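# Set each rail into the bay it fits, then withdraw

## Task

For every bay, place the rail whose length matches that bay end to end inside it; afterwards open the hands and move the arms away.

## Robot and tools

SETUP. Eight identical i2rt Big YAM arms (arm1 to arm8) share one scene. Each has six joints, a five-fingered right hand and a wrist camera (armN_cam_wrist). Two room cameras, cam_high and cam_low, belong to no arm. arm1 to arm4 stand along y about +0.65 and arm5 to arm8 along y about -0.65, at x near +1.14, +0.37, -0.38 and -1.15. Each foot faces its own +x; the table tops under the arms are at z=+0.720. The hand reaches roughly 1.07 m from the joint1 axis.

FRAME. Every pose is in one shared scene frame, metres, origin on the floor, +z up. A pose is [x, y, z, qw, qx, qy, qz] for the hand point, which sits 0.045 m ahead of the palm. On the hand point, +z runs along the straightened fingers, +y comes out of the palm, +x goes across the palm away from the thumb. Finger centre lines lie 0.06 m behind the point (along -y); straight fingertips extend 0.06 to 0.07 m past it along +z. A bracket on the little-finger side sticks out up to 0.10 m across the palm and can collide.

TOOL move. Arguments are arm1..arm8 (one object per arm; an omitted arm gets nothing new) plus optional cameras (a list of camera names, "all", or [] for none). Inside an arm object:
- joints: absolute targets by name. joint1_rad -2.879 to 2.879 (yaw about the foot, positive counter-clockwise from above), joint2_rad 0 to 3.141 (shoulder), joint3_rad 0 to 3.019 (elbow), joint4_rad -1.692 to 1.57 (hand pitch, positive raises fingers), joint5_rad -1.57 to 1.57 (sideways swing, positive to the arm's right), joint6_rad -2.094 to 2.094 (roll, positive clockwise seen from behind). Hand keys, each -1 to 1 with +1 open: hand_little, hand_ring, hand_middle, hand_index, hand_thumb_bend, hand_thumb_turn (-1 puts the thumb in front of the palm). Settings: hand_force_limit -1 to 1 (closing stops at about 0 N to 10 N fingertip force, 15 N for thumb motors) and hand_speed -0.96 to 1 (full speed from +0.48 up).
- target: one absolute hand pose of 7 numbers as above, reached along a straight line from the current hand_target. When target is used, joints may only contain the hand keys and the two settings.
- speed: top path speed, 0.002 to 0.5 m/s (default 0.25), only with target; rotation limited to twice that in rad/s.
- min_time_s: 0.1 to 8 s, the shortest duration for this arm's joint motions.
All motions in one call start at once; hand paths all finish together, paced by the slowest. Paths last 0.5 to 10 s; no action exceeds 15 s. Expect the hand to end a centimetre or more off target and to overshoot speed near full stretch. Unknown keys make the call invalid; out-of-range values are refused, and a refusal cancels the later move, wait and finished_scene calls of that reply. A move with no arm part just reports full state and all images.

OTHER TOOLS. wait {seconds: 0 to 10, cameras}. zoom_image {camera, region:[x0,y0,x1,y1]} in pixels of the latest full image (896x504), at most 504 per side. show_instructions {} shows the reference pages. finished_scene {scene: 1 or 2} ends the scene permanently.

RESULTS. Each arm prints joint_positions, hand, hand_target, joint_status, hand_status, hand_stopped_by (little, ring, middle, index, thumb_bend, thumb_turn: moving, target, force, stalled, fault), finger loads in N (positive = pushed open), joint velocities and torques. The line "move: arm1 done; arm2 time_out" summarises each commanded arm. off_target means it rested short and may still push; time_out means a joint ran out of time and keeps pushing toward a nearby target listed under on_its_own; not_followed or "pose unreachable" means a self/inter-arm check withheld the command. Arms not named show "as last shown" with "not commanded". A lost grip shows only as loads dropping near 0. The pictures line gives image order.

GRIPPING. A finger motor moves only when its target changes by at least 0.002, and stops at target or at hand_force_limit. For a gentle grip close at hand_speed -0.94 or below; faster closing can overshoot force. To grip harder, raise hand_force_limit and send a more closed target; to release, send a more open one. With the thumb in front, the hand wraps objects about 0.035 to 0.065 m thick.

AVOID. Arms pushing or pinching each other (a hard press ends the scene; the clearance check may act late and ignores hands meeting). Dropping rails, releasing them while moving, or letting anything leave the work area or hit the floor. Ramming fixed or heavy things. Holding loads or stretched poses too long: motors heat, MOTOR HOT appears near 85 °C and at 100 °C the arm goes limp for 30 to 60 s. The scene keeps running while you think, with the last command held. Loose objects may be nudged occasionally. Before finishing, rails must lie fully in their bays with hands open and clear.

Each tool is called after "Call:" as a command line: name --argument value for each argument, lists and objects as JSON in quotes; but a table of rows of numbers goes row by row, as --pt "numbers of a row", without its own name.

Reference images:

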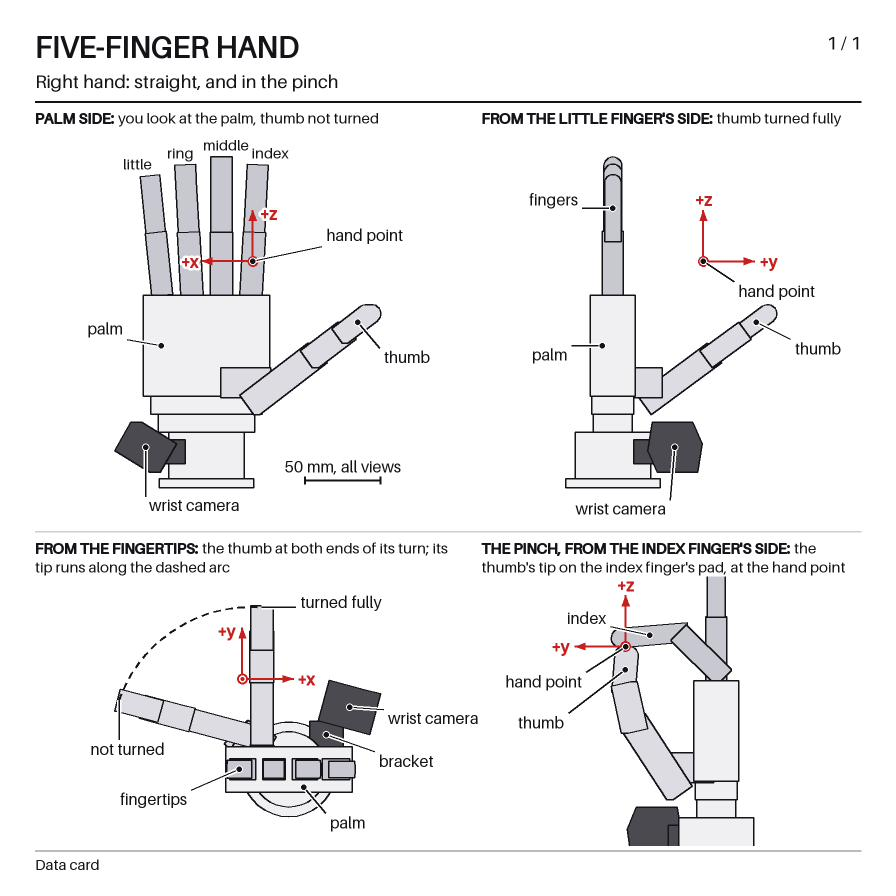

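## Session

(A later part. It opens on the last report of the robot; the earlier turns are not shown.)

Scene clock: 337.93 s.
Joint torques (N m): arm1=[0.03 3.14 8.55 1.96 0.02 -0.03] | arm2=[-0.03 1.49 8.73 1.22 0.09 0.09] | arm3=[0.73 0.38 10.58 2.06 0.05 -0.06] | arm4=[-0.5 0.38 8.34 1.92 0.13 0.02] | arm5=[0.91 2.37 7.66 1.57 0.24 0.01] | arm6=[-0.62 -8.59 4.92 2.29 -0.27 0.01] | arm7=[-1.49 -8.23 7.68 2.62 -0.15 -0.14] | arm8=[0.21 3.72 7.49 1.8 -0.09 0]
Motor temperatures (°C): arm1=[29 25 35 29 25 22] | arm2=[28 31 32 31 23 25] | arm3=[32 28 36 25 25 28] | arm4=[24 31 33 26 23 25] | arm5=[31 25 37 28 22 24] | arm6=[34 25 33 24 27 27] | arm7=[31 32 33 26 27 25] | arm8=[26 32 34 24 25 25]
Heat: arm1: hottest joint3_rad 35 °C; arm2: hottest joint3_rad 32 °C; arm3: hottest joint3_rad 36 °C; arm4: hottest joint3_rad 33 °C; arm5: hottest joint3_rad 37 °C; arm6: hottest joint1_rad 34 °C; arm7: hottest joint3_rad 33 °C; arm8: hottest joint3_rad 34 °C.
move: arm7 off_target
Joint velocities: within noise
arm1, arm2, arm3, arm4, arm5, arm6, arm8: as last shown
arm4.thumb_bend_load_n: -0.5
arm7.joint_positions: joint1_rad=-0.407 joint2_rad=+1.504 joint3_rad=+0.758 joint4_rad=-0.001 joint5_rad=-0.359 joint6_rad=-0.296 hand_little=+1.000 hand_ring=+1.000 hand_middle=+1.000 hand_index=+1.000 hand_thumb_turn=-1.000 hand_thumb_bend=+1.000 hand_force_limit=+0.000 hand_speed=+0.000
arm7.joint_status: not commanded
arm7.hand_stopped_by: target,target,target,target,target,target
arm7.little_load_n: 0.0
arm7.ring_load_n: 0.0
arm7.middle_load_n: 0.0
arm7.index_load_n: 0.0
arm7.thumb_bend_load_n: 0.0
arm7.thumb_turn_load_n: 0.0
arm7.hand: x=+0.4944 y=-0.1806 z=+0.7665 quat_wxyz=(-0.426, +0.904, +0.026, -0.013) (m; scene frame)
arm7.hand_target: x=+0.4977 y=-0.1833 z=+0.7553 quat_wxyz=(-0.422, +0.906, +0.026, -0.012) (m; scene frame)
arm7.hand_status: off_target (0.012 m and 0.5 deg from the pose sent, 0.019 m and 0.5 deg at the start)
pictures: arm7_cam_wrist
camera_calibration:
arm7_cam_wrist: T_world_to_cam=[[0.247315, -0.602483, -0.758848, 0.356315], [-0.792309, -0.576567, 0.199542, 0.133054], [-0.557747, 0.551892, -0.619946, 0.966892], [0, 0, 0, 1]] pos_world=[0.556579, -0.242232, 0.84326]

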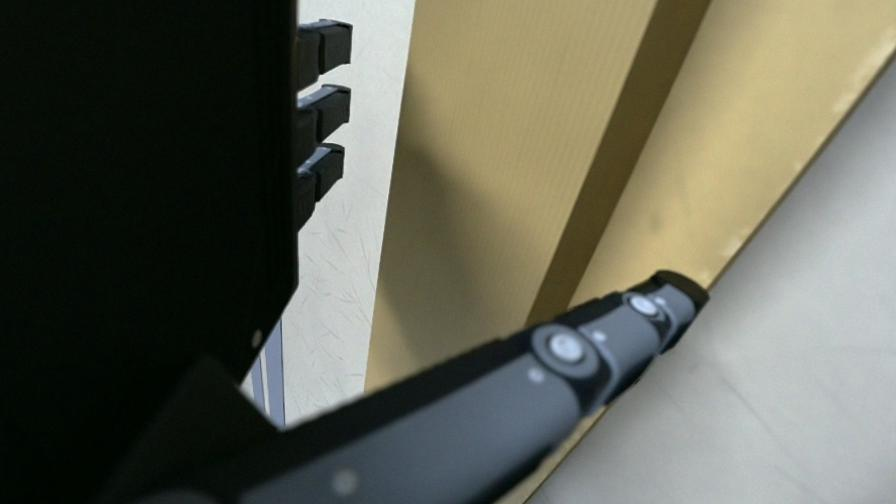

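Call:
move --arm6 '{"target": [-0.301, -0.201, 0.775, 0.4224, -0.9059, -0.0259, 0.0121], "speed": 0.1, "joints": {"hand_force_limit": -0.3, "hand_speed": -0.8}}' --arm7 '{"target": [0.498, -0.173, 0.753, 0.4224, -0.9059, -0.0259, 0.0121], "speed": 0.1, "joints": {"hand_force_limit": -0.3, "hand_speed": -0.8}}' --cameras '["arm6_cam_wrist", "arm7_cam_wrist"]'

Scene clock: 364.90 s.
Joint torques (N m): arm1=[0.09 2.96 8.58 1.94 0.02 -0.03] | arm2=[-1.14 1.03 8.77 1.37 0.15 0.11] | arm3=[0.62 0.62 10.28 2 0.05 -0.04] | arm4=[-0.21 -0.26 8.1 2.13 0 0.06] | arm5=[0.85 2.32 7.66 1.58 0.25 0.01] | arm6=[-0.03 -10.58 7.13 1.39 -0.13 0.04] | arm7=[-0.73 -8.12 9.42 2.48 0.04 -0.06] | arm8=[0.21 3.72 7.49 1.78 -0.09 0]
Motor temperatures (°C): arm1=[29 25 35 29 25 22] | arm2=[28 31 32 31 23 25] | arm3=[32 28 36 25 25 27] | arm4=[24 31 33 26 23 25] | arm5=[31 25 37 27 22 24] | arm6=[33 25 33 24 27 27] | arm7=[31 33 34 26 27 24] | arm8=[26 32 34 24 25 25]
Heat: arm1: hottest joint3_rad 35 °C; arm2: hottest joint3_rad 32 °C; arm3: hottest joint3_rad 36 °C; arm4: hottest joint3_rad 33 °C; arm5: hottest joint3_rad 37 °C; arm6: hottest joint1_rad 33 °C; arm7: hottest joint3_rad 34 °C; arm8: hottest joint3_rad 34 °C.
move: arm6 off_target; arm7 done
Joint velocities: within noise
arm1, arm2, arm3, arm4, arm5, arm8: as last shown
arm1.middle_load_n: -0.5
arm2.thumb_bend_load_n: 0.5
arm4.thumb_bend_load_n: 0.0
arm6.joint_positions: joint1_rad=-0.354 joint2_rad=+1.615 joint3_rad=+0.566 joint4_rad=+0.287 joint5_rad=-0.286 joint6_rad=-0.259 hand_little=+1.000 hand_ring=+1.000 hand_middle=+1.000 hand_index=+1.000 hand_thumb_turn=-1.000 hand_thumb_bend=+1.000 hand_force_limit=-0.300 hand_speed=-0.800
arm6.joint_status: all done
arm6.hand_stopped_by: target,target,target,target,target,target
arm6.little_load_n: 0.0
arm6.ring_load_n: 0.0
arm6.middle_load_n: 0.0
arm6.index_load_n: 0.0
arm6.thumb_bend_load_n: 0.0
arm6.thumb_turn_load_n: -0.5
arm6.hand: x=-0.3083 y=-0.2153 z=+0.7611 quat_wxyz=(-0.408, +0.912, +0.029, -0.018) (m; scene frame)
arm6.hand_target: x=-0.3011 y=-0.2012 z=+0.7753 quat_wxyz=(-0.423, +0.906, +0.026, -0.012) (m; scene frame)
arm6.hand_status: off_target (0.021 m and 2.0 deg from the pose sent, 0.016 m and 0.7 deg at the start)
arm7.joint_positions: joint1_rad=-0.407 joint2_rad=+1.526 joint3_rad=+0.758 joint4_rad=+0.006 joint5_rad=-0.357 joint6_rad=-0.296 hand_little=+1.000 hand_ring=+1.000 hand_middle=+1.000 hand_index=+1.000 hand_thumb_turn=-1.000 hand_thumb_bend=+1.000 hand_force_limit=-0.300 hand_speed=-0.800
arm7.joint_status: all done
arm7.hand_stopped_by: target,target,target,target,target,target
arm7.little_load_n: 0.0
arm7.ring_load_n: 0.0
arm7.middle_load_n: 0.0
arm7.index_load_n: 0.0
arm7.thumb_bend_load_n: 0.0
arm7.thumb_turn_load_n: 0.0
arm7.hand: x=+0.4946 y=-0.1813 z=+0.7573 quat_wxyz=(-0.420, +0.907, +0.024, -0.015) (m; scene frame)
arm7.hand_target: x=+0.4978 y=-0.1734 z=+0.7530 quat_wxyz=(-0.422, +0.906, +0.026, -0.012) (m; scene frame)
arm7.hand_status: done (0.010 m and 0.5 deg from the pose sent, 0.016 m and 0.5 deg at the start)
pictures: arm6_cam_wrist, arm7_cam_wrist
camera_calibration:
arm6_cam_wrist: T_world_to_cam=[[0.262328, -0.649802, -0.713401, 0.483479], [-0.798945, -0.56086, 0.217076, -0.532046], [-0.541175, 0.513023, -0.666286, 0.565558], [0, 0, 0, 1]] pos_world=[-0.24584, -0.274382, 0.837232]
arm7_cam_wrist: T_world_to_cam=[[0.242841, -0.613449, -0.751471, 0.343577], [-0.792064, -0.572629, 0.211496, 0.126235], [-0.560056, 0.543853, -0.624949, 0.965131], [0, 0, 0, 1]] pos_world=[0.557079, -0.241836, 0.834647]

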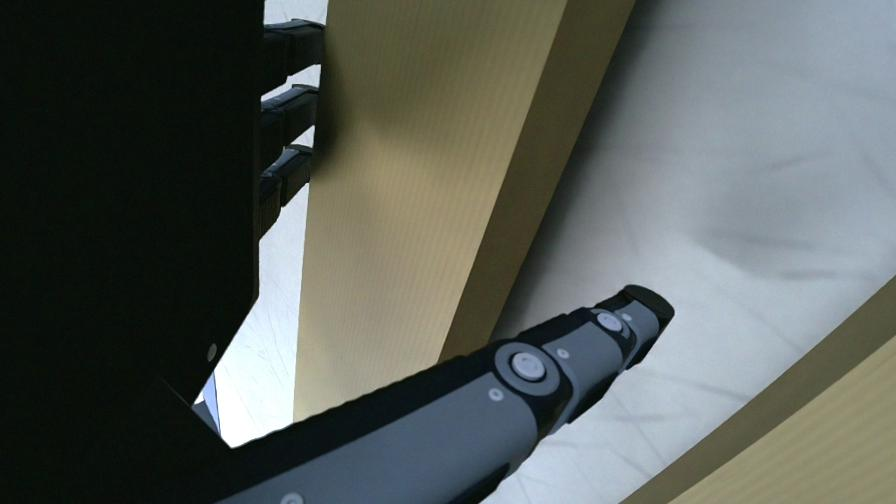

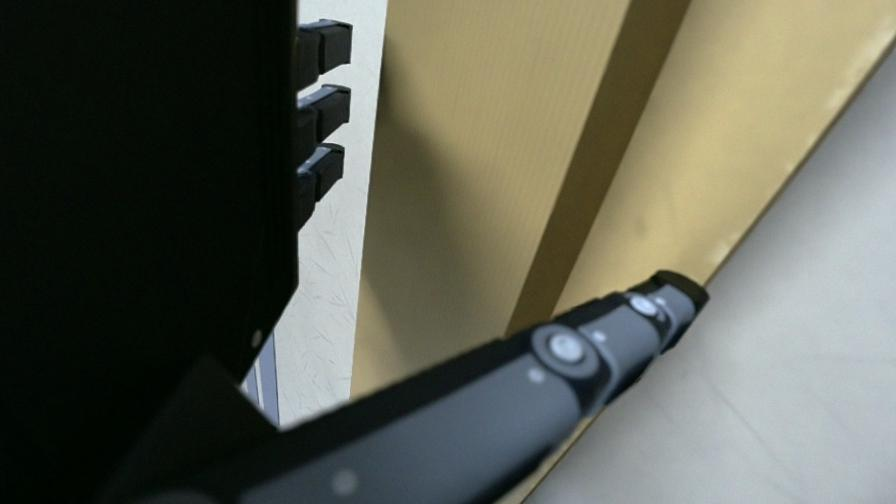

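Call:
move --arm6 '{"target": [-0.301, -0.194, 0.784, 0.4224, -0.9059, -0.0259, 0.0121], "speed": 0.1}' --arm7 '{"target": [0.498, -0.164, 0.764, 0.4224, -0.9059, -0.0259, 0.0121], "speed": 0.1}' --cameras '["arm6_cam_wrist", "arm7_cam_wrist"]'

Scene clock: 373.90 s.
Joint torques (N m): arm1=[0.09 3.08 8.54 1.96 0.02 -0.02] | arm2=[-0.73 0.79 8.62 1.37 0.07 0.06] | arm3=[0.91 0.79 10.55 2.18 0.04 -0.04] | arm4=[-0.15 0.5 8.14 2 0.05 0.07] | arm5=[0.91 2.37 7.66 1.58 0.24 0.01] | arm6=[0.44 -10.99 8.18 1.36 -0.1 0.11] | arm7=[-0.38 -8.53 11.99 1.02 0.08 -0.03] | arm8=[0.21 3.66 7.49 1.78 -0.08 0]
Motor temperatures (°C): arm1=[29 25 35 29 25 22] | arm2=[28 31 32 31 23 25] | arm3=[32 28 36 25 24 27] | arm4=[24 31 33 26 23 25] | arm5=[31 25 37 27 22 24] | arm6=[33 25 33 24 27 27] | arm7=[31 32 34 26 26 24] | arm8=[26 32 34 24 25 25]
Heat: arm1: hottest joint3_rad 35 °C; arm2: hottest joint3_rad 32 °C; arm3: hottest joint3_rad 36 °C; arm4: hottest joint3_rad 33 °C; arm5: hottest joint3_rad 37 °C; arm6: hottest joint1_rad 33 °C; arm7: hottest joint3_rad 34 °C; arm8: hottest joint3_rad 34 °C.
move: arm6 off_target; arm7 off_target
Joint velocities: within noise
arm1, arm2, arm3, arm4, arm5, arm8: as last shown
arm1.middle_load_n: 0.0
arm2.thumb_bend_load_n: 0.0
arm6.joint_positions: joint1_rad=-0.354 joint2_rad=+1.598 joint3_rad=+0.576 joint4_rad=+0.250 joint5_rad=-0.282 joint6_rad=-0.259 hand_little=+1.000 hand_ring=+1.000 hand_middle=+1.000 hand_index=+1.000 hand_thumb_turn=-1.000 hand_thumb_bend=+1.000 hand_force_limit=-0.300 hand_speed=-0.800
arm6.joint_status: not commanded
arm6.hand_stopped_by: target,target,target,target,target,target
arm6.little_load_n: 0.0
arm6.ring_load_n: 0.0
arm6.middle_load_n: 0.0
arm6.index_load_n: 0.0
arm6.thumb_bend_load_n: 0.0
arm6.thumb_turn_load_n: 0.0
arm6.hand: x=-0.3074 y=-0.2152 z=+0.7660 quat_wxyz=(-0.403, +0.915, +0.027, -0.018) (m; scene frame)
arm6.hand_target: x=-0.3012 y=-0.1947 z=+0.7846 quat_wxyz=(-0.423, +0.906, +0.026, -0.012) (m; scene frame)
arm6.hand_status: off_target (0.029 m and 2.5 deg from the pose sent, 0.032 m and 2.0 deg at the start)
arm7.joint_positions: joint1_rad=-0.405 joint2_rad=+1.526 joint3_rad=+0.759 joint4_rad=+0.003 joint5_rad=-0.352 joint6_rad=-0.295 hand_little=+1.000 hand_ring=+1.000 hand_middle=+1.000 hand_index=+1.000 hand_thumb_turn=-1.000 hand_thumb_bend=+1.000 hand_force_limit=-0.300 hand_speed=-0.800
arm7.joint_status: not commanded
arm7.hand_stopped_by: target,target,target,target,target,target
arm7.little_load_n: 0.0
arm7.ring_load_n: 0.0
arm7.middle_load_n: 0.0
arm7.index_load_n: 0.0
arm7.thumb_bend_load_n: 0.0
arm7.thumb_turn_load_n: 0.5
arm7.hand: x=+0.4947 y=-0.1812 z=+0.7571 quat_wxyz=(-0.419, +0.908, +0.024, -0.013) (m; scene frame)
arm7.hand_target: x=+0.4977 y=-0.1648 z=+0.7642 quat_wxyz=(-0.423, +0.906, +0.026, -0.012) (m; scene frame)
arm7.hand_status: off_target (0.019 m and 0.5 deg from the pose sent, 0.019 m and 0.4 deg at the start)
pictures: arm6_cam_wrist, arm7_cam_wrist
camera_calibration:
arm6_cam_wrist: T_world_to_cam=[[0.260088, -0.658199, -0.70649, 0.479101], [-0.800532, -0.556102, 0.223382, -0.536579], [-0.53991, 0.507469, -0.671545, 0.572537], [0, 0, 0, 1]] pos_world=[-0.245039, -0.273593, 0.842827]
arm7_cam_wrist: T_world_to_cam=[[0.243103, -0.616013, -0.749285, 0.341171], [-0.793864, -0.570227, 0.211238, 0.127909], [-0.557388, 0.543478, -0.627654, 0.965713], [0, 0, 0, 1]] pos_world=[0.55688, -0.24174, 0.83475]

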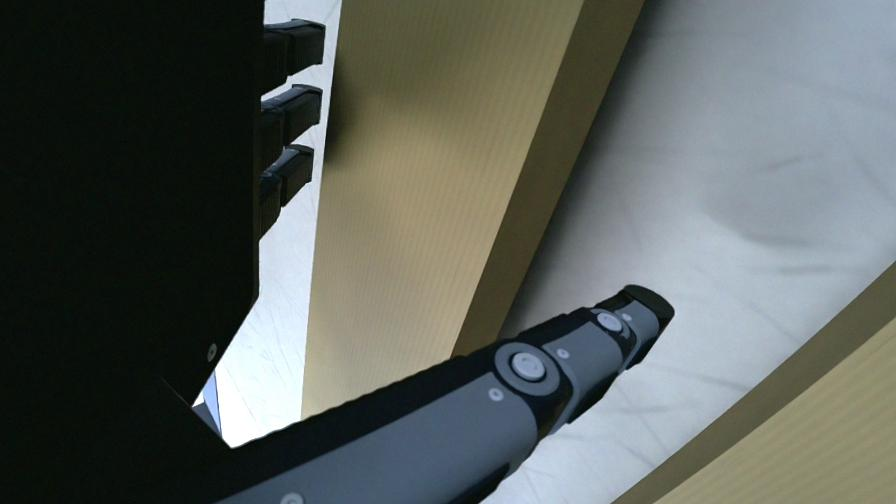

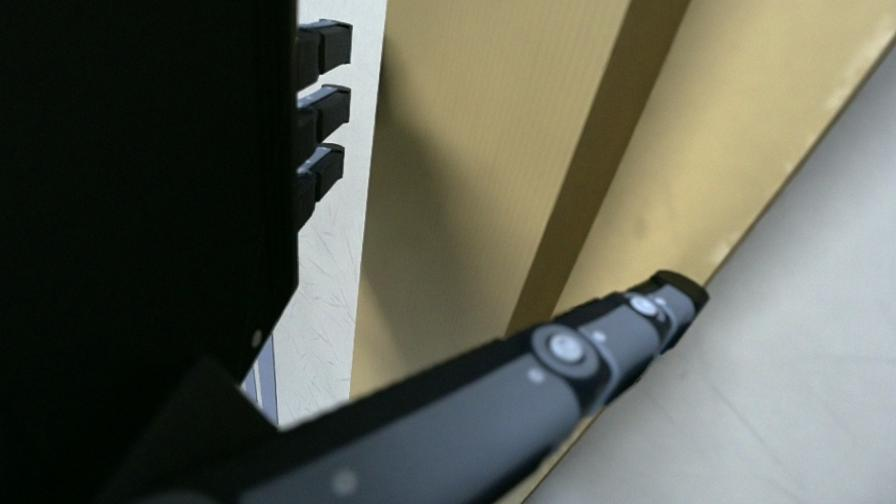

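Call:
move --arm6 '{"target": [-0.301, -0.190, 0.83, 0.4224, -0.9059, -0.0259, 0.0121], "speed": 0.15}' --arm7 '{"target": [0.498, -0.163, 0.81, 0.4224, -0.9059, -0.0259, 0.0121], "speed": 0.15}'

Call:
move --arm6 '{"target": [-0.301, -0.202, 0.776, 0.4224, -0.9059, -0.0259, 0.0121], "speed": 0.1}' --arm7 '{"target": [0.498, -0.173, 0.757, 0.4224, -0.9059, -0.0259, 0.0121], "speed": 0.1}' --cameras '["arm6_cam_wrist", "arm7_cam_wrist"]'

Scene clock: 392.57 s.
Joint torques (N m): arm1=[-0.03 2.73 8.61 1.98 0.03 -0.02] | arm2=[-1.03 1.26 8.65 1.39 0.09 0.11] | arm3=[0.32 0.38 10.56 2.02 0.04 -0.03] | arm4=[-0.15 -0.56 7.97 2.15 0.08 0.04] | arm5=[0.91 2.37 7.66 1.57 0.25 0] | arm6=[0.62 -9.7 9.48 1.33 -0.13 0.11] | arm7=[-0.62 -10.75 12.74 1.07 0 -0.01] | arm8=[0.21 3.66 7.49 1.78 -0.08 0]
Motor temperatures (°C): arm1=[29 25 35 29 25 22] | arm2=[28 30 32 31 23 25] | arm3=[32 28 36 25 24 27] | arm4=[24 31 33 26 23 25] | arm5=[31 25 37 27 22 24] | arm6=[33 25 33 24 27 27] | arm7=[31 32 35 26 26 24] | arm8=[26 32 34 24 25 25]
Heat: arm1: hottest joint3_rad 35 °C; arm2: hottest joint3_rad 32 °C; arm3: hottest joint3_rad 36 °C; arm4: hottest joint3_rad 33 °C; arm5: hottest joint3_rad 37 °C; arm6: hottest joint1_rad 33 °C; arm7: hottest joint3_rad 35 °C; arm8: hottest joint3_rad 34 °C.
move: arm6 off_target; arm7 off_target
Joint velocities: within noise
arm1, arm2, arm3, arm4, arm5, arm8: as last shown
arm1.ring_load_n: -0.5
arm4.thumb_turn_load_n: 0.5
arm6.joint_positions: joint1_rad=-0.354 joint2_rad=+1.473 joint3_rad=+0.618 joint4_rad=+0.085 joint5_rad=-0.279 joint6_rad=-0.257 hand_little=+1.000 hand_ring=+1.000 hand_middle=+1.000 hand_index=+1.000 hand_thumb_turn=-1.000 hand_thumb_bend=+1.000 hand_force_limit=-0.300 hand_speed=-0.800
arm6.joint_status: not commanded
arm6.hand_stopped_by: target,target,target,target,target,target
arm6.little_load_n: 0.0
arm6.ring_load_n: 0.0
arm6.middle_load_n: 0.0
arm6.index_load_n: -0.5
arm6.thumb_bend_load_n: 0.0
arm6.thumb_turn_load_n: 0.0
arm6.hand: x=-0.3052 y=-0.2106 z=+0.8107 quat_wxyz=(-0.404, +0.914, +0.026, -0.017) (m; scene frame)
arm6.hand_target: x=-0.3012 y=-0.1909 z=+0.8304 quat_wxyz=(-0.423, +0.906, +0.026, -0.012) (m; scene frame)
arm6.hand_status: off_target (0.028 m and 2.4 deg from the pose sent, 0.069 m and 2.5 deg at the start)
arm7.joint_positions: joint1_rad=-0.405 joint2_rad=+1.468 joint3_rad=+0.813 joint4_rad=-0.140 joint5_rad=-0.351 joint6_rad=-0.295 hand_little=+1.000 hand_ring=+1.000 hand_middle=+1.000 hand_index=+1.000 hand_thumb_turn=-1.000 hand_thumb_bend=+1.000 hand_force_limit=-0.300 hand_speed=-0.800
arm7.joint_status: not commanded
arm7.hand_stopped_by: target,target,target,target,target,target
arm7.little_load_n: 0.0
arm7.ring_load_n: 0.0
arm7.middle_load_n: 0.0
arm7.index_load_n: 0.0
arm7.thumb_bend_load_n: 0.0
arm7.thumb_turn_load_n: 0.0
arm7.hand: x=+0.4941 y=-0.1823 z=+0.7874 quat_wxyz=(-0.406, +0.914, +0.021, -0.019) (m; scene frame)
arm7.hand_target: x=+0.4976 y=-0.1640 z=+0.8104 quat_wxyz=(-0.423, +0.906, +0.026, -0.012) (m; scene frame)
arm7.hand_status: off_target (0.030 m and 2.3 deg from the pose sent, 0.056 m and 0.5 deg at the start)
pictures: none

Scene clock: 393.90 s.
Joint torques (N m): arm1=[0.09 3.08 8.58 1.89 0.02 -0.02] | arm2=[-0.67 0.38 8.5 1.44 0.13 0.06] | arm3=[0.5 0.44 10.63 1.92 0 -0.06] | arm4=[-0.67 0.44 7.98 2.17 0.09 -0.04] | arm5=[0.79 2.37 7.68 1.58 0.25 0.01] | arm6=[-0.26 -8.59 5.57 2.19 -0.26 0.07] | arm7=[-1.08 -8.82 7.95 2.55 -0.16 -0.07] | arm8=[0.15 3.66 7.49 1.78 -0.09 0]
Motor temperatures (°C): arm1=[29 25 35 29 25 22] | arm2=[28 30 32 31 23 25] | arm3=[32 28 36 25 24 27] | arm4=[24 31 33 26 23 25] | arm5=[31 25 37 27 22 24] | arm6=[33 25 33 24 27 27] | arm7=[31 32 35 26 26 24] | arm8=[26 32 34 24 25 25]
Heat: arm1: hottest joint3_rad 35 °C; arm2: hottest joint3_rad 32 °C; arm3: hottest joint3_rad 36 °C; arm4: hottest joint3_rad 33 °C; arm5: hottest joint3_rad 37 °C; arm6: hottest joint1_rad 33 °C; arm7: hottest joint3_rad 35 °C; arm8: hottest joint3_rad 34 °C.
move: arm6 done; arm7 done
Joint velocities: within noise
arm1.joint_positions: joint1_rad=+0.448 joint2_rad=+0.649 joint3_rad=+1.448 joint4_rad=-1.238 joint5_rad=-0.191 joint6_rad=-1.059 hand_little=+1.000 hand_ring=+1.000 hand_middle=+1.000 hand_index=+1.000 hand_thumb_turn=+1.000 hand_thumb_bend=+1.000 hand_force_limit=+0.000 hand_speed=-0.800
arm1.joint_status: not commanded
arm1.hand_stopped_by: target,target,target,target,target,target
arm1.little_load_n: 0.0
arm1.ring_load_n: 0.0
arm1.middle_load_n: 0.0
arm1.index_load_n: 0.0
arm1.thumb_bend_load_n: 0.0
arm1.thumb_turn_load_n: 0.0
arm1.hand: x=+1.2424 y=+0.4371 z=+1.2927 quat_wxyz=(+0.096, +0.600, -0.585, +0.537) (m; scene frame)
arm1.hand_target: x=+1.2418 y=+0.4385 z=+1.3029 quat_wxyz=(+0.100, +0.597, -0.579, +0.546) (m; scene frame)
arm1.hand_status: not commanded
arm2.joint_positions: joint1_rad=+0.263 joint2_rad=+0.624 joint3_rad=+1.419 joint4_rad=-1.522 joint5_rad=+0.296 joint6_rad=-1.071 hand_little=+1.000 hand_ring=+1.000 hand_middle=+1.000 hand_index=+1.000 hand_thumb_turn=+1.000 hand_thumb_bend=+1.000 hand_force_limit=+0.000 hand_speed=-0.800
arm2.joint_status: not commanded
arm2.hand_stopped_by: target,target,target,target,target,target
arm2.little_load_n: 0.0
arm2.ring_load_n: 0.0
arm2.middle_load_n: 0.0
arm2.index_load_n: 0.0
arm2.thumb_bend_load_n: 0.0
arm2.thumb_turn_load_n: 0.0
arm2.hand: x=+0.3323 y=+0.4620 z=+1.2115 quat_wxyz=(+0.280, +0.518, -0.741, +0.322) (m; scene frame)
arm2.hand_target: x=+0.3322 y=+0.4624 z=+1.2207 quat_wxyz=(+0.284, +0.513, -0.738, +0.333) (m; scene frame)
arm2.hand_status: not commanded
arm3.joint_positions: joint1_rad=+0.450 joint2_rad=+0.615 joint3_rad=+1.331 joint4_rad=-1.218 joint5_rad=-0.244 joint6_rad=-1.138 hand_little=+1.000 hand_ring=+1.000 hand_middle=+1.000 hand_index=+1.000 hand_thumb_turn=+1.000 hand_thumb_bend=+1.000 hand_force_limit=+0.000 hand_speed=-0.800
arm3.joint_status: not commanded
arm3.hand_stopped_by: target,target,target,target,target,target
arm3.little_load_n: 0.0
arm3.ring_load_n: 0.0
arm3.middle_load_n: 0.0
arm3.index_load_n: 0.0
arm3.thumb_bend_load_n: 0.0
arm3.thumb_turn_load_n: 0.0
arm3.hand: x=-0.2750 y=+0.4168 z=+1.2633 quat_wxyz=(+0.076, +0.649, -0.559, +0.511) (m; scene frame)
arm3.hand_target: x=-0.2752 y=+0.4173 z=+1.2779 quat_wxyz=(+0.081, +0.644, -0.552, +0.524) (m; scene frame)
arm3.hand_status: not commanded
arm4.joint_positions: joint1_rad=+0.301 joint2_rad=+0.650 joint3_rad=+1.455 joint4_rad=-1.328 joint5_rad=+0.120 joint6_rad=-1.084 hand_little=+1.000 hand_ring=+1.000 hand_middle=+1.000 hand_index=+1.000 hand_thumb_turn=+1.000 hand_thumb_bend=+1.000 hand_force_limit=+0.000 hand_speed=-0.800
arm4.joint_status: not commanded
arm4.hand_stopped_by: target,target,target,target,target,target
arm4.little_load_n: 0.0
arm4.ring_load_n: 0.0
arm4.middle_load_n: 0.0
arm4.index_load_n: 0.0
arm4.thumb_bend_load_n: 0.0
arm4.thumb_turn_load_n: 0.0
arm4.hand: x=-1.1342 y=+0.4175 z=+1.2701 quat_wxyz=(+0.227, +0.544, -0.672, +0.448) (m; scene frame)
arm4.hand_target: x=-1.1347 y=+0.4187 z=+1.2834 quat_wxyz=(+0.232, +0.538, -0.666, +0.461) (m; scene frame)
arm4.hand_status: not commanded
arm5.joint_positions: joint1_rad=-0.215 joint2_rad=+0.600 joint3_rad=+1.456 joint4_rad=-1.142 joint5_rad=+0.216 joint6_rad=-1.223 hand_little=+1.000 hand_ring=+1.000 hand_middle=+1.000 hand_index=+1.000 hand_thumb_turn=+1.000 hand_thumb_bend=+1.000 hand_force_limit=+0.000 hand_speed=-0.800
arm5.joint_status: not commanded
arm5.hand_stopped_by: target,target,target,target,target,target
arm5.little_load_n: 0.0
arm5.ring_load_n: 0.0
arm5.middle_load_n: 0.0
arm5.index_load_n: 0.0
arm5.thumb_bend_load_n: 0.0
arm5.thumb_turn_load_n: 0.0
arm5.hand: x=-1.0107 y=-0.4409 z=+1.3287 quat_wxyz=(-0.400, +0.726, +0.336, +0.447) (m; scene frame)
arm5.hand_target: x=-1.0110 y=-0.4432 z=+1.3396 quat_wxyz=(-0.408, +0.720, +0.331, +0.453) (m; scene frame)
arm5.hand_status: not commanded
arm6.joint_positions: joint1_rad=-0.354 joint2_rad=+1.586 joint3_rad=+0.589 joint4_rad=+0.262 joint5_rad=-0.283 joint6_rad=-0.257 hand_little=+1.000 hand_ring=+1.000 hand_middle=+1.000 hand_index=+1.000 hand_thumb_turn=-1.000 hand_thumb_bend=+1.000 hand_force_limit=-0.300 hand_speed=-0.800
arm6.joint_status: not commanded
arm6.hand_stopped_by: target,target,target,target,target,target
arm6.little_load_n: 0.0
arm6.ring_load_n: 0.0
arm6.middle_load_n: 0.0
arm6.index_load_n: 0.0
arm6.thumb_bend_load_n: 0.0
arm6.thumb_turn_load_n: 0.0
arm6.hand: x=-0.3038 y=-0.2037 z=+0.7771 quat_wxyz=(-0.419, +0.907, +0.029, -0.013) (m; scene frame)
arm6.hand_target: x=-0.3010 y=-0.2020 z=+0.7760 quat_wxyz=(-0.422, +0.906, +0.026, -0.012) (m; scene frame)
arm6.hand_status: done (0.003 m and 0.6 deg from the pose sent, 0.036 m and 2.4 deg at the start)
arm7.joint_positions: joint1_rad=-0.405 joint2_rad=+1.524 joint3_rad=+0.782 joint4_rad=-0.008 joint5_rad=-0.351 joint6_rad=-0.295 hand_little=+1.000 hand_ring=+1.000 hand_middle=+1.000 hand_index=+1.000 hand_thumb_turn=-1.000 hand_thumb_bend=+1.000 hand_force_limit=-0.300 hand_speed=-0.800
arm7.joint_status: not commanded
arm7.hand_stopped_by: target,target,target,target,target,target
arm7.little_load_n: 0.0
arm7.ring_load_n: 0.0
arm7.middle_load_n: 0.0
arm7.index_load_n: 0.0
arm7.thumb_bend_load_n: 0.0
arm7.thumb_turn_load_n: 0.0
arm7.hand: x=+0.4981 y=-0.1732 z=+0.7658 quat_wxyz=(-0.424, +0.905, +0.025, -0.011) (m; scene frame)
arm7.hand_target: x=+0.4979 y=-0.1732 z=+0.7572 quat_wxyz=(-0.422, +0.906, +0.026, -0.012) (m; scene frame)
arm7.hand_status: done (0.009 m and 0.3 deg from the pose sent, 0.032 m and 2.3 deg at the start)
arm8.joint_positions: joint1_rad=+0.383 joint2_rad=+0.599 joint3_rad=+1.336 joint4_rad=-1.288 joint5_rad=-0.258 joint6_rad=-1.200 hand_little=+1.000 hand_ring=+1.000 hand_middle=+1.000 hand_index=+1.000 hand_thumb_turn=+1.000 hand_thumb_bend=+1.000 hand_force_limit=+0.000 hand_speed=-0.800
arm8.joint_status: not commanded
arm8.hand_stopped_by: target,target,target,target,target,target
arm8.little_load_n: 0.0
arm8.ring_load_n: 0.0
arm8.middle_load_n: 0.0
arm8.index_load_n: 0.0
arm8.thumb_bend_load_n: -0.5
arm8.thumb_turn_load_n: 0.0
arm8.hand: x=+1.0475 y=-0.4275 z=+1.2278 quat_wxyz=(-0.482, +0.580, +0.650, +0.094) (m; scene frame)
arm8.hand_target: x=+1.0478 y=-0.4281 z=+1.2375 quat_wxyz=(-0.490, +0.576, +0.647, +0.099) (m; scene frame)
arm8.hand_status: not commanded
pictures: arm6_cam_wrist, arm7_cam_wrist
camera_calibration:
arm6_cam_wrist: T_world_to_cam=[[0.26682, -0.633219, -0.726527, 0.516244], [-0.803108, -0.562816, 0.195589, -0.510311], [-0.532752, 0.531292, -0.658714, 0.573169], [0, 0, 0, 1]] pos_world=[-0.242222, -0.264837, 0.85243]
arm7_cam_wrist: T_world_to_cam=[[0.24705, -0.607297, -0.755087, 0.355711], [-0.795228, -0.57233, 0.200127, 0.142165], [-0.553696, 0.551025, -0.624333, 0.965703], [0, 0, 0, 1]] pos_world=[0.559881, -0.234739, 0.843062]

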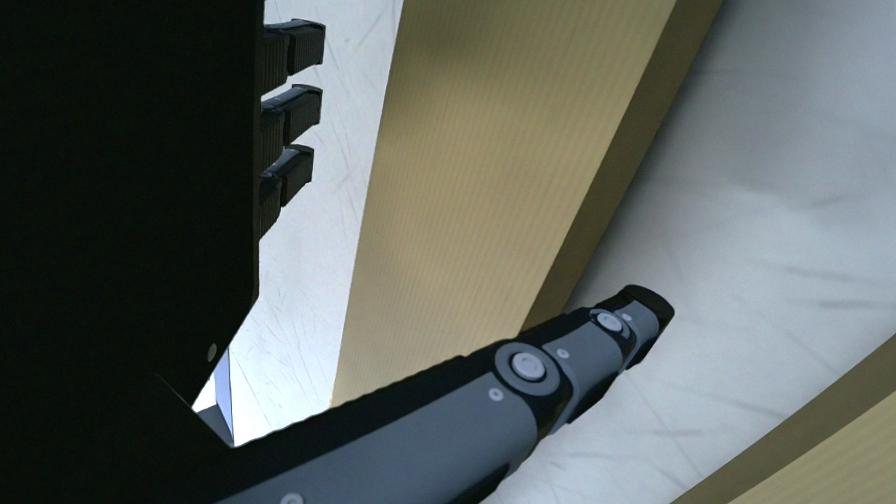

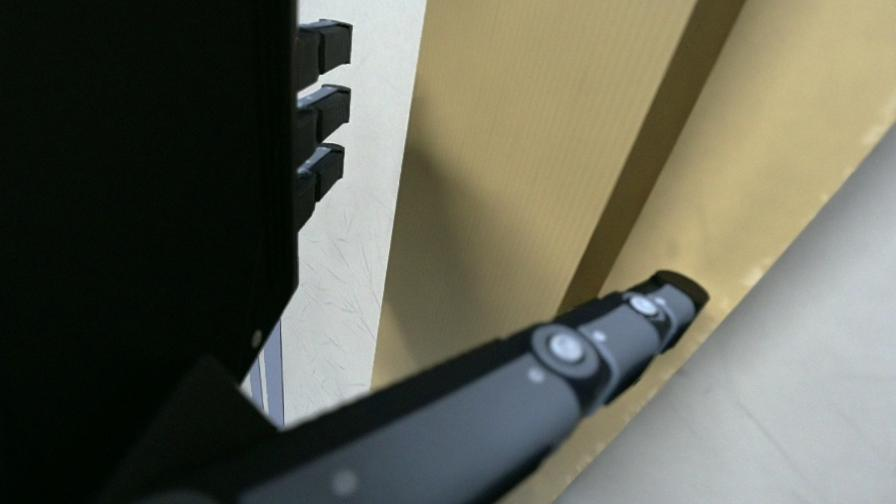

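Call:
move --arm6 '{"joints": {"hand_speed": -0.88, "hand_index": 0.1, "hand_middle": 0.1, "hand_ring": 0.1, "hand_little": 0.1}}' --arm7 '{"joints": {"hand_speed": -0.88, "hand_index": 0.1, "hand_middle": 0.1, "hand_ring": 0.1, "hand_little": 0.1}}' --cameras '["arm6_cam_wrist", "arm7_cam_wrist"]'

Scene clock: 403.93 s.
Joint torques (N m): arm1=[-0.09 2.9 8.57 1.94 0.01 -0.01] | arm2=[-0.44 0.79 8.58 1.46 0.11 0.01] | arm3=[0.62 0.79 10.62 2.17 0.04 -0.03] | arm4=[-0.03 1.14 8.18 2.15 0.07 0.05] | arm5=[0.85 2.49 7.68 1.55 0.25 0] | arm6=[-0.15 -9.05 5.6 1.78 -0.11 0.02] | arm7=[-1.03 -9.05 7.98 2.17 -0.07 -0.06] | arm8=[0.21 3.66 7.49 1.8 -0.09 0]
Motor temperatures (°C): arm1=[29 24 35 29 25 22] | arm2=[28 30 32 31 23 25] | arm3=[32 28 36 25 24 27] | arm4=[24 31 33 26 23 25] | arm5=[30 25 37 27 22 24] | arm6=[33 26 33 24 26 27] | arm7=[31 33 35 26 26 24] | arm8=[26 32 34 24 25 25]
Heat: arm1: hottest joint3_rad 35 °C; arm2: hottest joint3_rad 32 °C; arm3: hottest joint3_rad 36 °C; arm4: hottest joint3_rad 33 °C; arm5: hottest joint3_rad 37 °C; arm6: hottest joint1_rad 33 °C; arm7: hottest joint3_rad 35 °C; arm8: hottest joint3_rad 34 °C.
move: arm6 off_target; arm7 off_target
Joint velocities: within noise
arm1, arm2, arm3, arm4, arm5, arm8: as last shown
arm4.index_load_n: -0.5
arm6.joint_positions: joint1_rad=-0.354 joint2_rad=+1.587 joint3_rad=+0.589 joint4_rad=+0.273 joint5_rad=-0.286 joint6_rad=-0.257 hand_little=+0.178 hand_ring=+0.211 hand_middle=+0.234 hand_index=+0.233 hand_thumb_turn=-1.000 hand_thumb_bend=+1.001 hand_force_limit=-0.300 hand_speed=-0.880
arm6.joint_status: hand_little off_target (ended at +0.178, target +0.100); hand_ring off_target (ended at +0.211, target +0.100); hand_middle off_target (ended at +0.234, target +0.100); hand_index off_target (ended at +0.233, target +0.100); the others done
arm6.hand_stopped_by: force,force,force,force,target,target
arm6.little_load_n: 4.0
arm6.ring_load_n: 5.0
arm6.middle_load_n: 3.5
arm6.index_load_n: 3.0
arm6.thumb_bend_load_n: 2.0
arm6.thumb_turn_load_n: 1.5
arm6.hand: x=-0.3038 y=-0.2016 z=+0.7785 quat_wxyz=(-0.423, +0.905, +0.030, -0.013) (m; scene frame)
arm6.hand_target: x=-0.3010 y=-0.2020 z=+0.7761 quat_wxyz=(-0.422, +0.906, +0.026, -0.012) (m; scene frame)
arm6.hand_status: not commanded
arm7.joint_positions: joint1_rad=-0.405 joint2_rad=+1.525 joint3_rad=+0.782 joint4_rad=+0.000 joint5_rad=-0.354 joint6_rad=-0.297 hand_little=+0.211 hand_ring=+0.232 hand_middle=+0.233 hand_index=+0.222 hand_thumb_turn=-1.000 hand_thumb_bend=+1.001 hand_force_limit=-0.300 hand_speed=-0.880
arm7.joint_status: hand_little off_target (ended at +0.211, target +0.100); hand_ring off_target (ended at +0.232, target +0.100); hand_middle off_target (ended at +0.233, target +0.100); hand_index off_target (ended at +0.222, target +0.100); the others done
arm7.hand_stopped_by: force,force,force,force,target,target
arm7.little_load_n: 4.0
arm7.ring_load_n: 2.0
arm7.middle_load_n: 5.5
arm7.index_load_n: 6.0
arm7.thumb_bend_load_n: 2.0
arm7.thumb_turn_load_n: 1.0
arm7.hand: x=+0.4984 y=-0.1716 z=+0.7667 quat_wxyz=(-0.427, +0.904, +0.026, -0.010) (m; scene frame)
arm7.hand_target: x=+0.4980 y=-0.1732 z=+0.7572 quat_wxyz=(-0.422, +0.906, +0.026, -0.012) (m; scene frame)
arm7.hand_status: not commanded
arm8.thumb_bend_load_n: 0.0
pictures: arm6_cam_wrist, arm7_cam_wrist
camera_calibration:
arm6_cam_wrist: T_world_to_cam=[[0.268909, -0.625284, -0.732604, 0.525566], [-0.801666, -0.566907, 0.189601, -0.505238], [-0.533872, 0.536318, -0.653715, 0.569683], [0, 0, 0, 1]] pos_world=[-0.242223, -0.263326, 0.853236]
arm7_cam_wrist: T_world_to_cam=[[0.250244, -0.601202, -0.758903, 0.359679], [-0.794274, -0.5757, 0.194161, 0.146683], [-0.553631, 0.554189, -0.621584, 0.963966], [0, 0, 0, 1]] pos_world=[0.56018, -0.233535, 0.843668]

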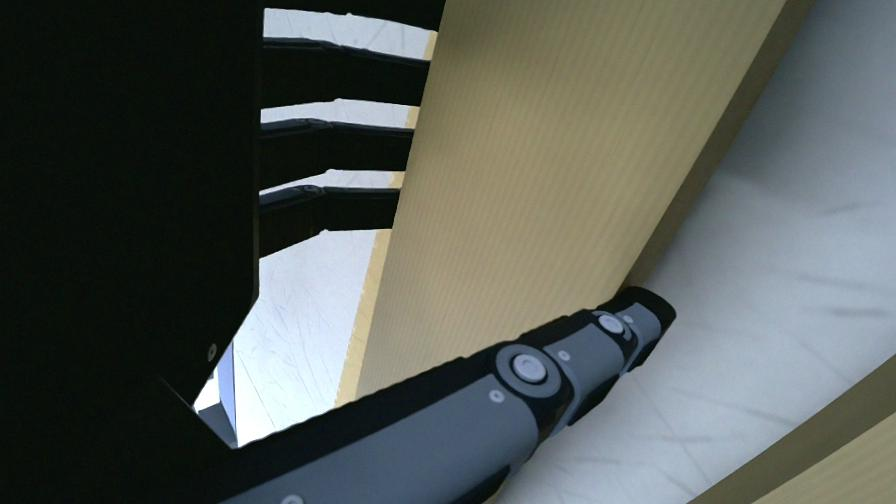

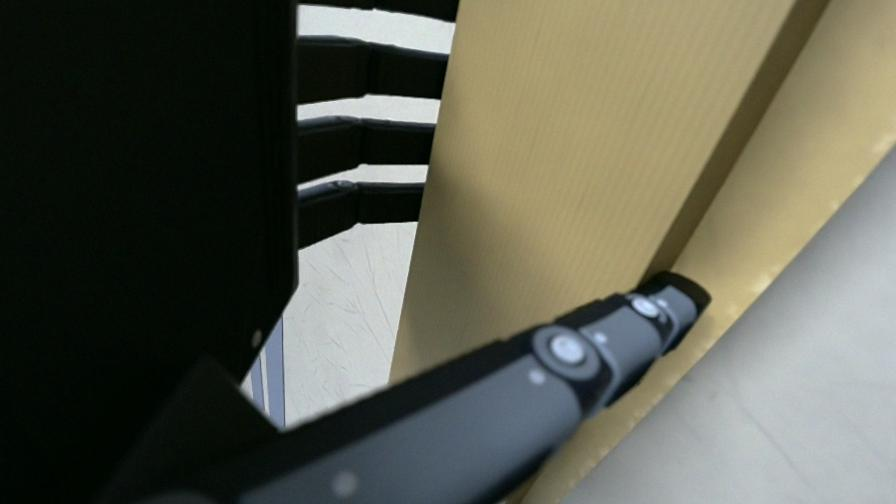

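Call:
move --arm6 '{"joints": {"hand_speed": -0.9, "hand_force_limit": 0.2, "hand_index": 0.0, "hand_middle": 0.0, "hand_ring": 0.0, "hand_little": 0.0, "hand_thumb_bend": 0.7}}' --arm7 '{"joints": {"hand_speed": -0.9, "hand_force_limit": 0.2, "hand_index": 0.0, "hand_middle": 0.0, "hand_ring": 0.0, "hand_little": 0.0, "hand_thumb_bend": 0.7}}' --cameras '["arm6_cam_wrist", "arm7_cam_wrist"]'

Scene clock: 411.50 s.
Joint torques (N m): arm1=[0.03 3.02 8.59 1.94 0.02 -0.01] | arm2=[-0.38 1.14 8.76 1.44 0.2 0.06] | arm3=[0.44 0.21 10.52 2.1 0.03 -0.01] | arm4=[0.15 0.62 8.09 1.98 0.05 0.02] | arm5=[0.85 2.43 7.65 1.59 0.25 0.01] | arm6=[-0.03 -8.94 5.61 1.8 -0.07 0.04] | arm7=[-1.08 -9.23 7.99 2.21 -0.01 -0.04] | arm8=[0.21 3.66 7.5 1.78 -0.09 0]
Motor temperatures (°C): arm1=[29 24 35 29 25 22] | arm2=[28 30 32 30 23 25] | arm3=[32 28 36 25 24 27] | arm4=[24 31 33 26 23 25] | arm5=[30 25 37 27 22 24] | arm6=[33 25 33 24 26 27] | arm7=[31 33 34 26 26 24] | arm8=[26 32 34 24 25 25]
Heat: arm1: hottest joint3_rad 35 °C; arm2: hottest joint3_rad 32 °C; arm3: hottest joint3_rad 36 °C; arm4: hottest joint3_rad 33 °C; arm5: hottest joint3_rad 37 °C; arm6: hottest joint1_rad 33 °C; arm7: hottest joint3_rad 34 °C; arm8: hottest joint3_rad 34 °C.
move: arm6 off_target; arm7 off_target
Joint velocities: within noise
arm1, arm2, arm3, arm4, arm5, arm8: as last shown
arm4.index_load_n: 0.0
arm6.joint_positions: joint1_rad=-0.354 joint2_rad=+1.588 joint3_rad=+0.589 joint4_rad=+0.273 joint5_rad=-0.286 joint6_rad=-0.257 hand_little=+0.162 hand_ring=+0.204 hand_middle=+0.218 hand_index=+0.217 hand_thumb_turn=-1.000 hand_thumb_bend=+0.993 hand_force_limit=+0.200 hand_speed=-0.900
arm6.joint_status: hand_little off_target (ended at +0.162, target +0.000); hand_ring off_target (ended at +0.204, target +0.000); hand_middle off_target (ended at +0.218, target +0.000); hand_index off_target (ended at +0.217, target +0.000); hand_thumb_bend off_target (ended at +0.993, target +0.700); the others done
arm6.hand_stopped_by: force,force,force,force,force,target
arm6.little_load_n: 7.5
arm6.ring_load_n: 4.0
arm6.middle_load_n: 8.0
arm6.index_load_n: 7.5
arm6.thumb_bend_load_n: 8.5
arm6.thumb_turn_load_n: 2.0
arm6.hand: x=-0.3038 y=-0.2017 z=+0.7783 quat_wxyz=(-0.423, +0.905, +0.030, -0.013) (m; scene frame)
arm6.hand_target: x=-0.3010 y=-0.2020 z=+0.7760 quat_wxyz=(-0.422, +0.906, +0.026, -0.012) (m; scene frame)
arm6.hand_status: not commanded
arm7.joint_positions: joint1_rad=-0.405 joint2_rad=+1.525 joint3_rad=+0.782 joint4_rad=+0.000 joint5_rad=-0.355 joint6_rad=-0.300 hand_little=+0.194 hand_ring=+0.216 hand_middle=+0.226 hand_index=+0.215 hand_thumb_turn=-1.000 hand_thumb_bend=+0.993 hand_force_limit=+0.200 hand_speed=-0.900
arm7.joint_status: hand_little off_target (ended at +0.194, target +0.000); hand_ring off_target (ended at +0.216, target +0.000); hand_middle off_target (ended at +0.226, target +0.000); hand_index off_target (ended at +0.215, target +0.000); hand_thumb_bend off_target (ended at +0.993, target +0.700); the others done
arm7.hand_stopped_by: force,force,force,force,force,target
arm7.little_load_n: 7.5
arm7.ring_load_n: 6.5
arm7.middle_load_n: 6.0
arm7.index_load_n: 6.5
arm7.thumb_bend_load_n: 8.5
arm7.thumb_turn_load_n: 3.0
arm7.hand: x=+0.4982 y=-0.1717 z=+0.7667 quat_wxyz=(-0.428, +0.903, +0.028, -0.010) (m; scene frame)
arm7.hand_target: x=+0.4979 y=-0.1732 z=+0.7572 quat_wxyz=(-0.422, +0.906, +0.026, -0.012) (m; scene frame)
arm7.hand_status: not commanded
pictures: arm6_cam_wrist, arm7_cam_wrist
camera_calibration:
arm6_cam_wrist: T_world_to_cam=[[0.268788, -0.62555, -0.732421, 0.525102], [-0.801694, -0.566778, 0.189866, -0.505456], [-0.533891, 0.536144, -0.653843, 0.569665], [0, 0, 0, 1]] pos_world=[-0.242223, -0.263426, 0.853036]
arm7_cam_wrist: T_world_to_cam=[[0.253129, -0.599854, -0.759013, 0.358561], [-0.792521, -0.578528, 0.192911, 0.146076], [-0.554829, 0.552703, -0.621839, 0.964393], [0, 0, 0, 1]] pos_world=[0.560079, -0.233429, 0.84367]

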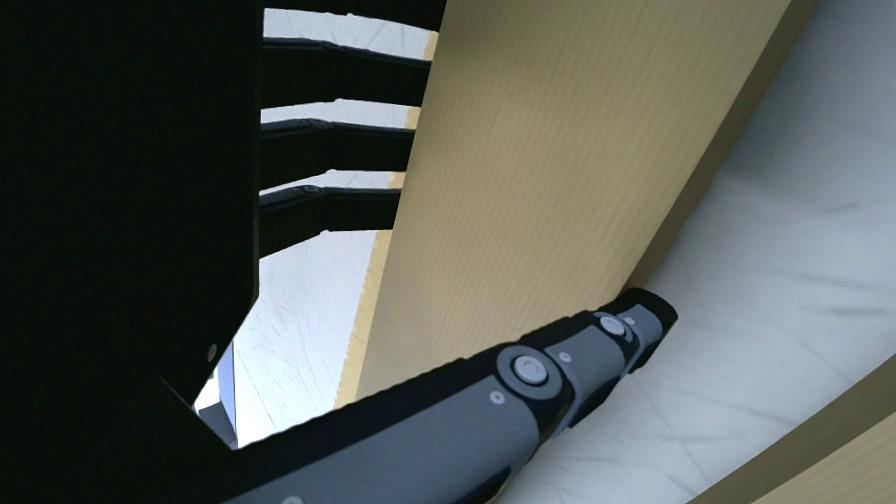

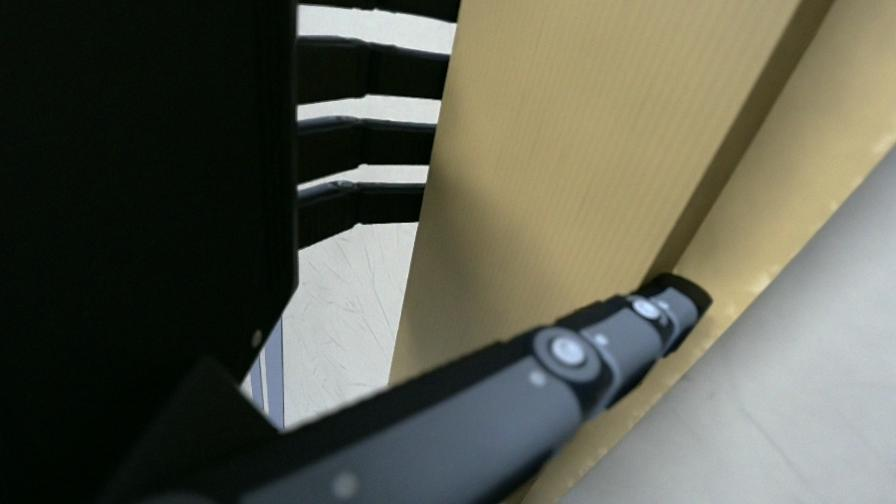

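Call:
move --arm6 '{"target": [-0.301, -0.200, 0.860, 0.4224, -0.9059, -0.0259, 0.0121], "speed": 0.08}' --arm7 '{"target": [0.500, -0.171, 0.850, 0.4224, -0.9059, -0.0259, 0.0121], "speed": 0.08}' --cameras '["arm6_cam_wrist", "arm7_cam_wrist", "cam_low", "cam_high", "arm5_cam_wrist"]'

Scene clock: 419.43 s.
Joint torques (N m): arm1=[0.09 3.14 8.64 2 0.01 -0.01] | arm2=[-0.5 1.61 8.83 1.58 0.11 0.03] | arm3=[1.32 0.5 10.48 2.26 0.06 -0.05] | arm4=[0.21 0.21 8.16 2.07 0.05 0.03] | arm5=[0.91 2.43 7.66 1.58 0.25 0.01] | arm6=[-0.38 -12.98 11.92 2.19 -0.39 0.26] | arm7=[-1.26 -14.21 16.75 1.14 -0.57 0.25] | arm8=[0.21 3.66 7.49 1.78 -0.09 0]
Motor temperatures (°C): arm1=[29 24 35 29 25 22] | arm2=[28 30 32 30 23 25] | arm3=[32 28 36 25 24 27] | arm4=[24 31 33 26 23 25] | arm5=[30 25 37 27 22 24] | arm6=[33 25 34 24 26 27] | arm7=[31 33 34 26 26 24] | arm8=[26 32 34 24 25 25]
Heat: arm1: hottest joint3_rad 35 °C; arm2: hottest joint3_rad 32 °C; arm3: hottest joint3_rad 36 °C; arm4: hottest joint3_rad 33 °C; arm5: hottest joint3_rad 37 °C; arm6: hottest joint3_rad 34 °C; arm7: hottest joint3_rad 34 °C; arm8: hottest joint3_rad 34 °C.
move: arm6 off_target; arm7 off_target
Joint velocities: within noise
arm1, arm2, arm3, arm4, arm5, arm8: as last shown
arm4.thumb_bend_load_n: 0.5
arm6.joint_positions: joint1_rad=-0.354 joint2_rad=+1.420 joint3_rad=+0.589 joint4_rad=-0.051 joint5_rad=-0.280 joint6_rad=-0.276 hand_little=+0.162 hand_ring=+0.204 hand_middle=+0.218 hand_index=+0.217 hand_thumb_turn=-1.000 hand_thumb_bend=+0.993 hand_force_limit=+0.200 hand_speed=-0.900
arm6.joint_status: not commanded
arm6.hand_stopped_by: force,force,force,force,force,target
arm6.little_load_n: 6.0
arm6.ring_load_n: 3.0
arm6.middle_load_n: 8.0
arm6.index_load_n: 8.0
arm6.thumb_bend_load_n: 8.0
arm6.thumb_turn_load_n: 5.0
arm6.hand: x=-0.3166 y=-0.2488 z=+0.8038 quat_wxyz=(-0.355, +0.934, +0.027, -0.031) (m; scene frame)
arm6.hand_target: x=-0.3022 y=-0.2041 z=+0.8611 quat_wxyz=(-0.423, +0.906, +0.027, -0.013) (m; scene frame)
arm6.hand_status: off_target (0.076 m and 8.6 deg from the pose sent, 0.082 m and 0.5 deg at the start)
arm7.joint_positions: joint1_rad=-0.407 joint2_rad=+1.431 joint3_rad=+0.795 joint4_rad=-0.269 joint5_rad=-0.347 joint6_rad=-0.334 hand_little=+0.195 hand_ring=+0.216 hand_middle=+0.226 hand_index=+0.215 hand_thumb_turn=-1.000 hand_thumb_bend=+0.993 hand_force_limit=+0.200 hand_speed=-0.900
arm7.joint_status: not commanded
arm7.hand_stopped_by: force,force,force,force,force,target
arm7.little_load_n: 5.5
arm7.ring_load_n: 5.0
arm7.middle_load_n: 5.5
arm7.index_load_n: 8.5
arm7.thumb_bend_load_n: 7.5
arm7.thumb_turn_load_n: 8.0
arm7.hand: x=+0.4840 y=-0.2164 z=+0.7795 quat_wxyz=(-0.359, +0.932, +0.026, -0.030) (m; scene frame)
arm7.hand_target: x=+0.4980 y=-0.1766 z=+0.8505 quat_wxyz=(-0.423, +0.906, +0.027, -0.012) (m; scene frame)
arm7.hand_status: off_target (0.085 m and 8.1 deg from the pose sent, 0.083 m and 0.7 deg at the start)
pictures: arm5_cam_wrist, arm6_cam_wrist, arm7_cam_wrist, cam_high, cam_low
camera_calibration:
arm6_cam_wrist: T_world_to_cam=[[0.254374, -0.725161, -0.639871, 0.413978], [-0.788992, -0.538228, 0.296315, -0.621694], [-0.559273, 0.429478, -0.709058, 0.61462], [0, 0, 0, 1]] pos_world=[-0.252077, -0.298379, 0.884911]
arm7_cam_wrist: T_world_to_cam=[[0.238339, -0.703841, -0.669181, 0.25975], [-0.776566, -0.551898, 0.303898, 0.0179663], [-0.583216, 0.447232, -0.678117, 1.02402], [0, 0, 0, 1]] pos_world=[0.549268, -0.265237, 0.862766]

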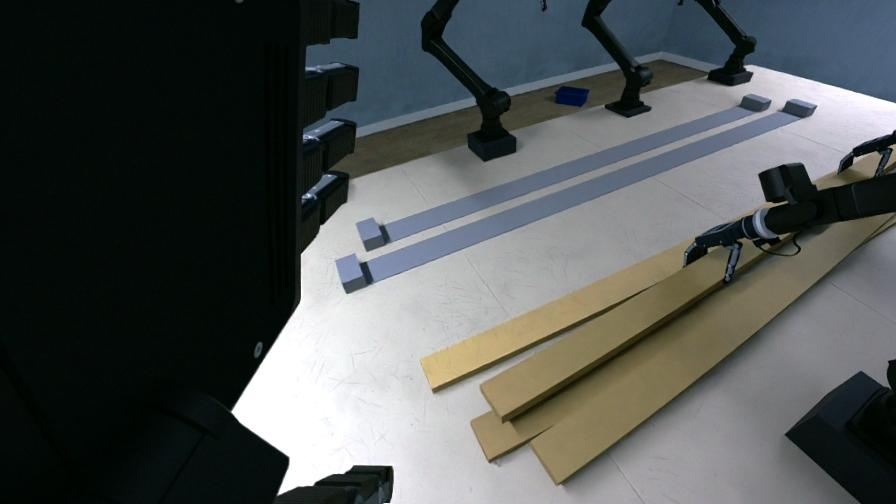

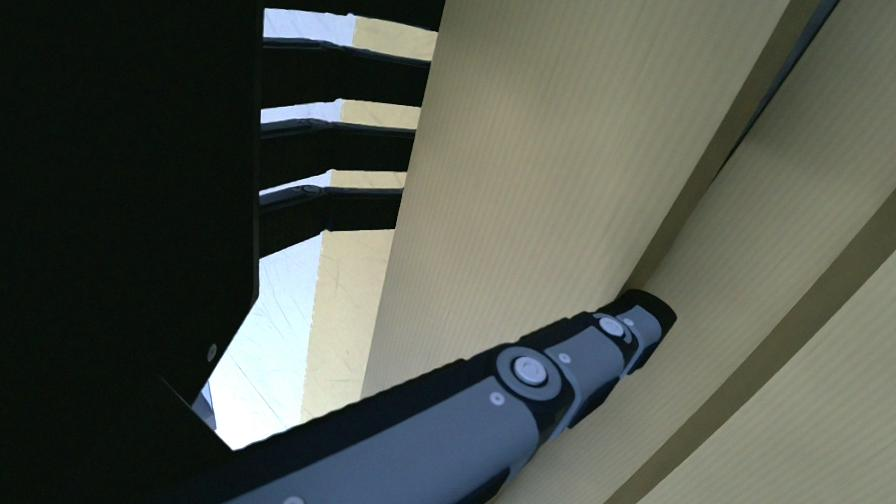

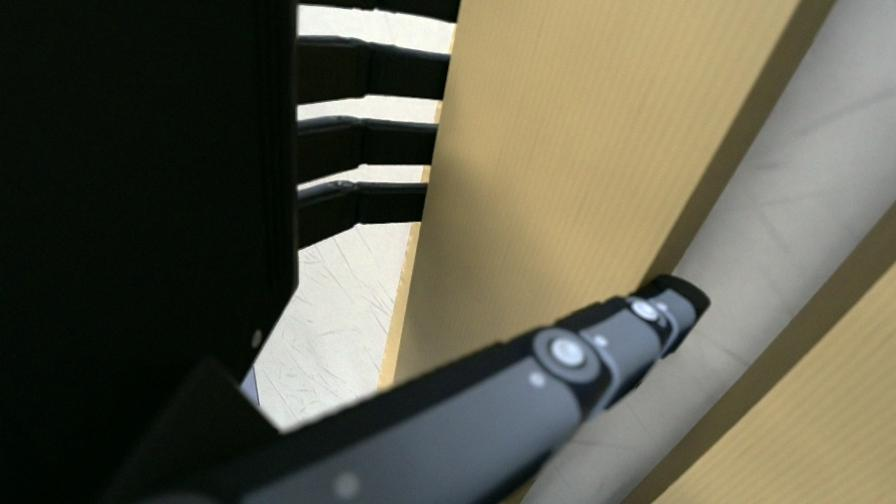

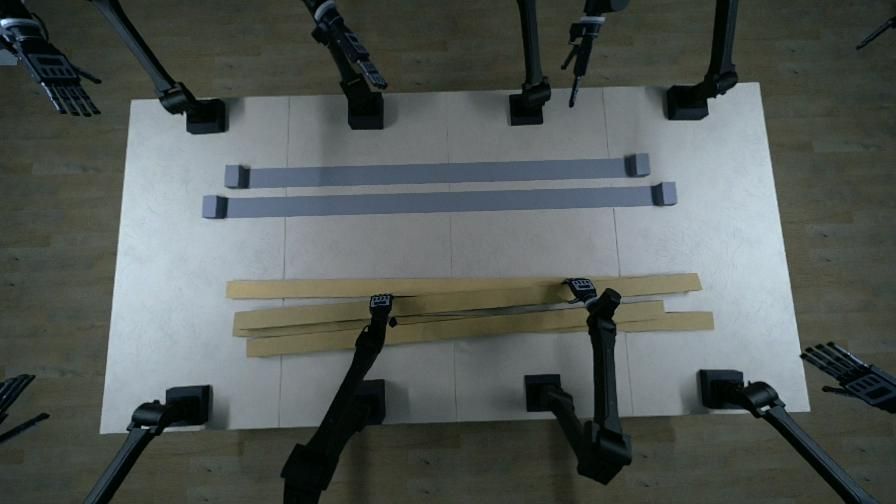

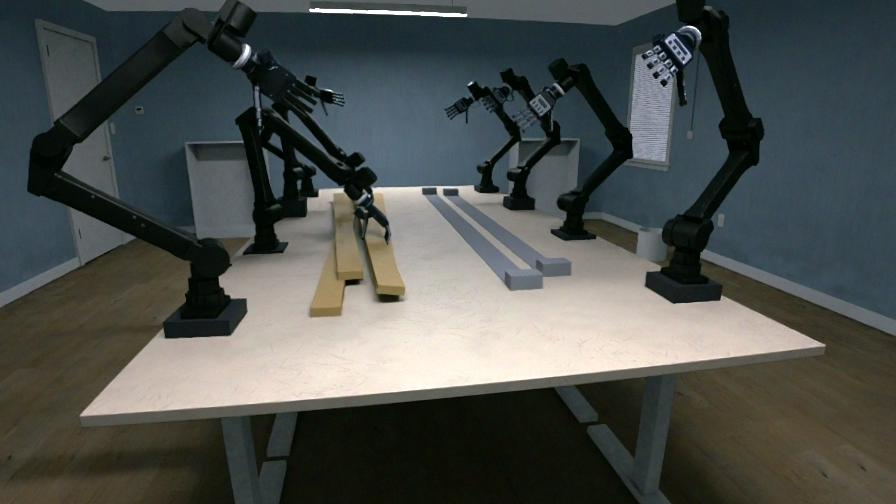

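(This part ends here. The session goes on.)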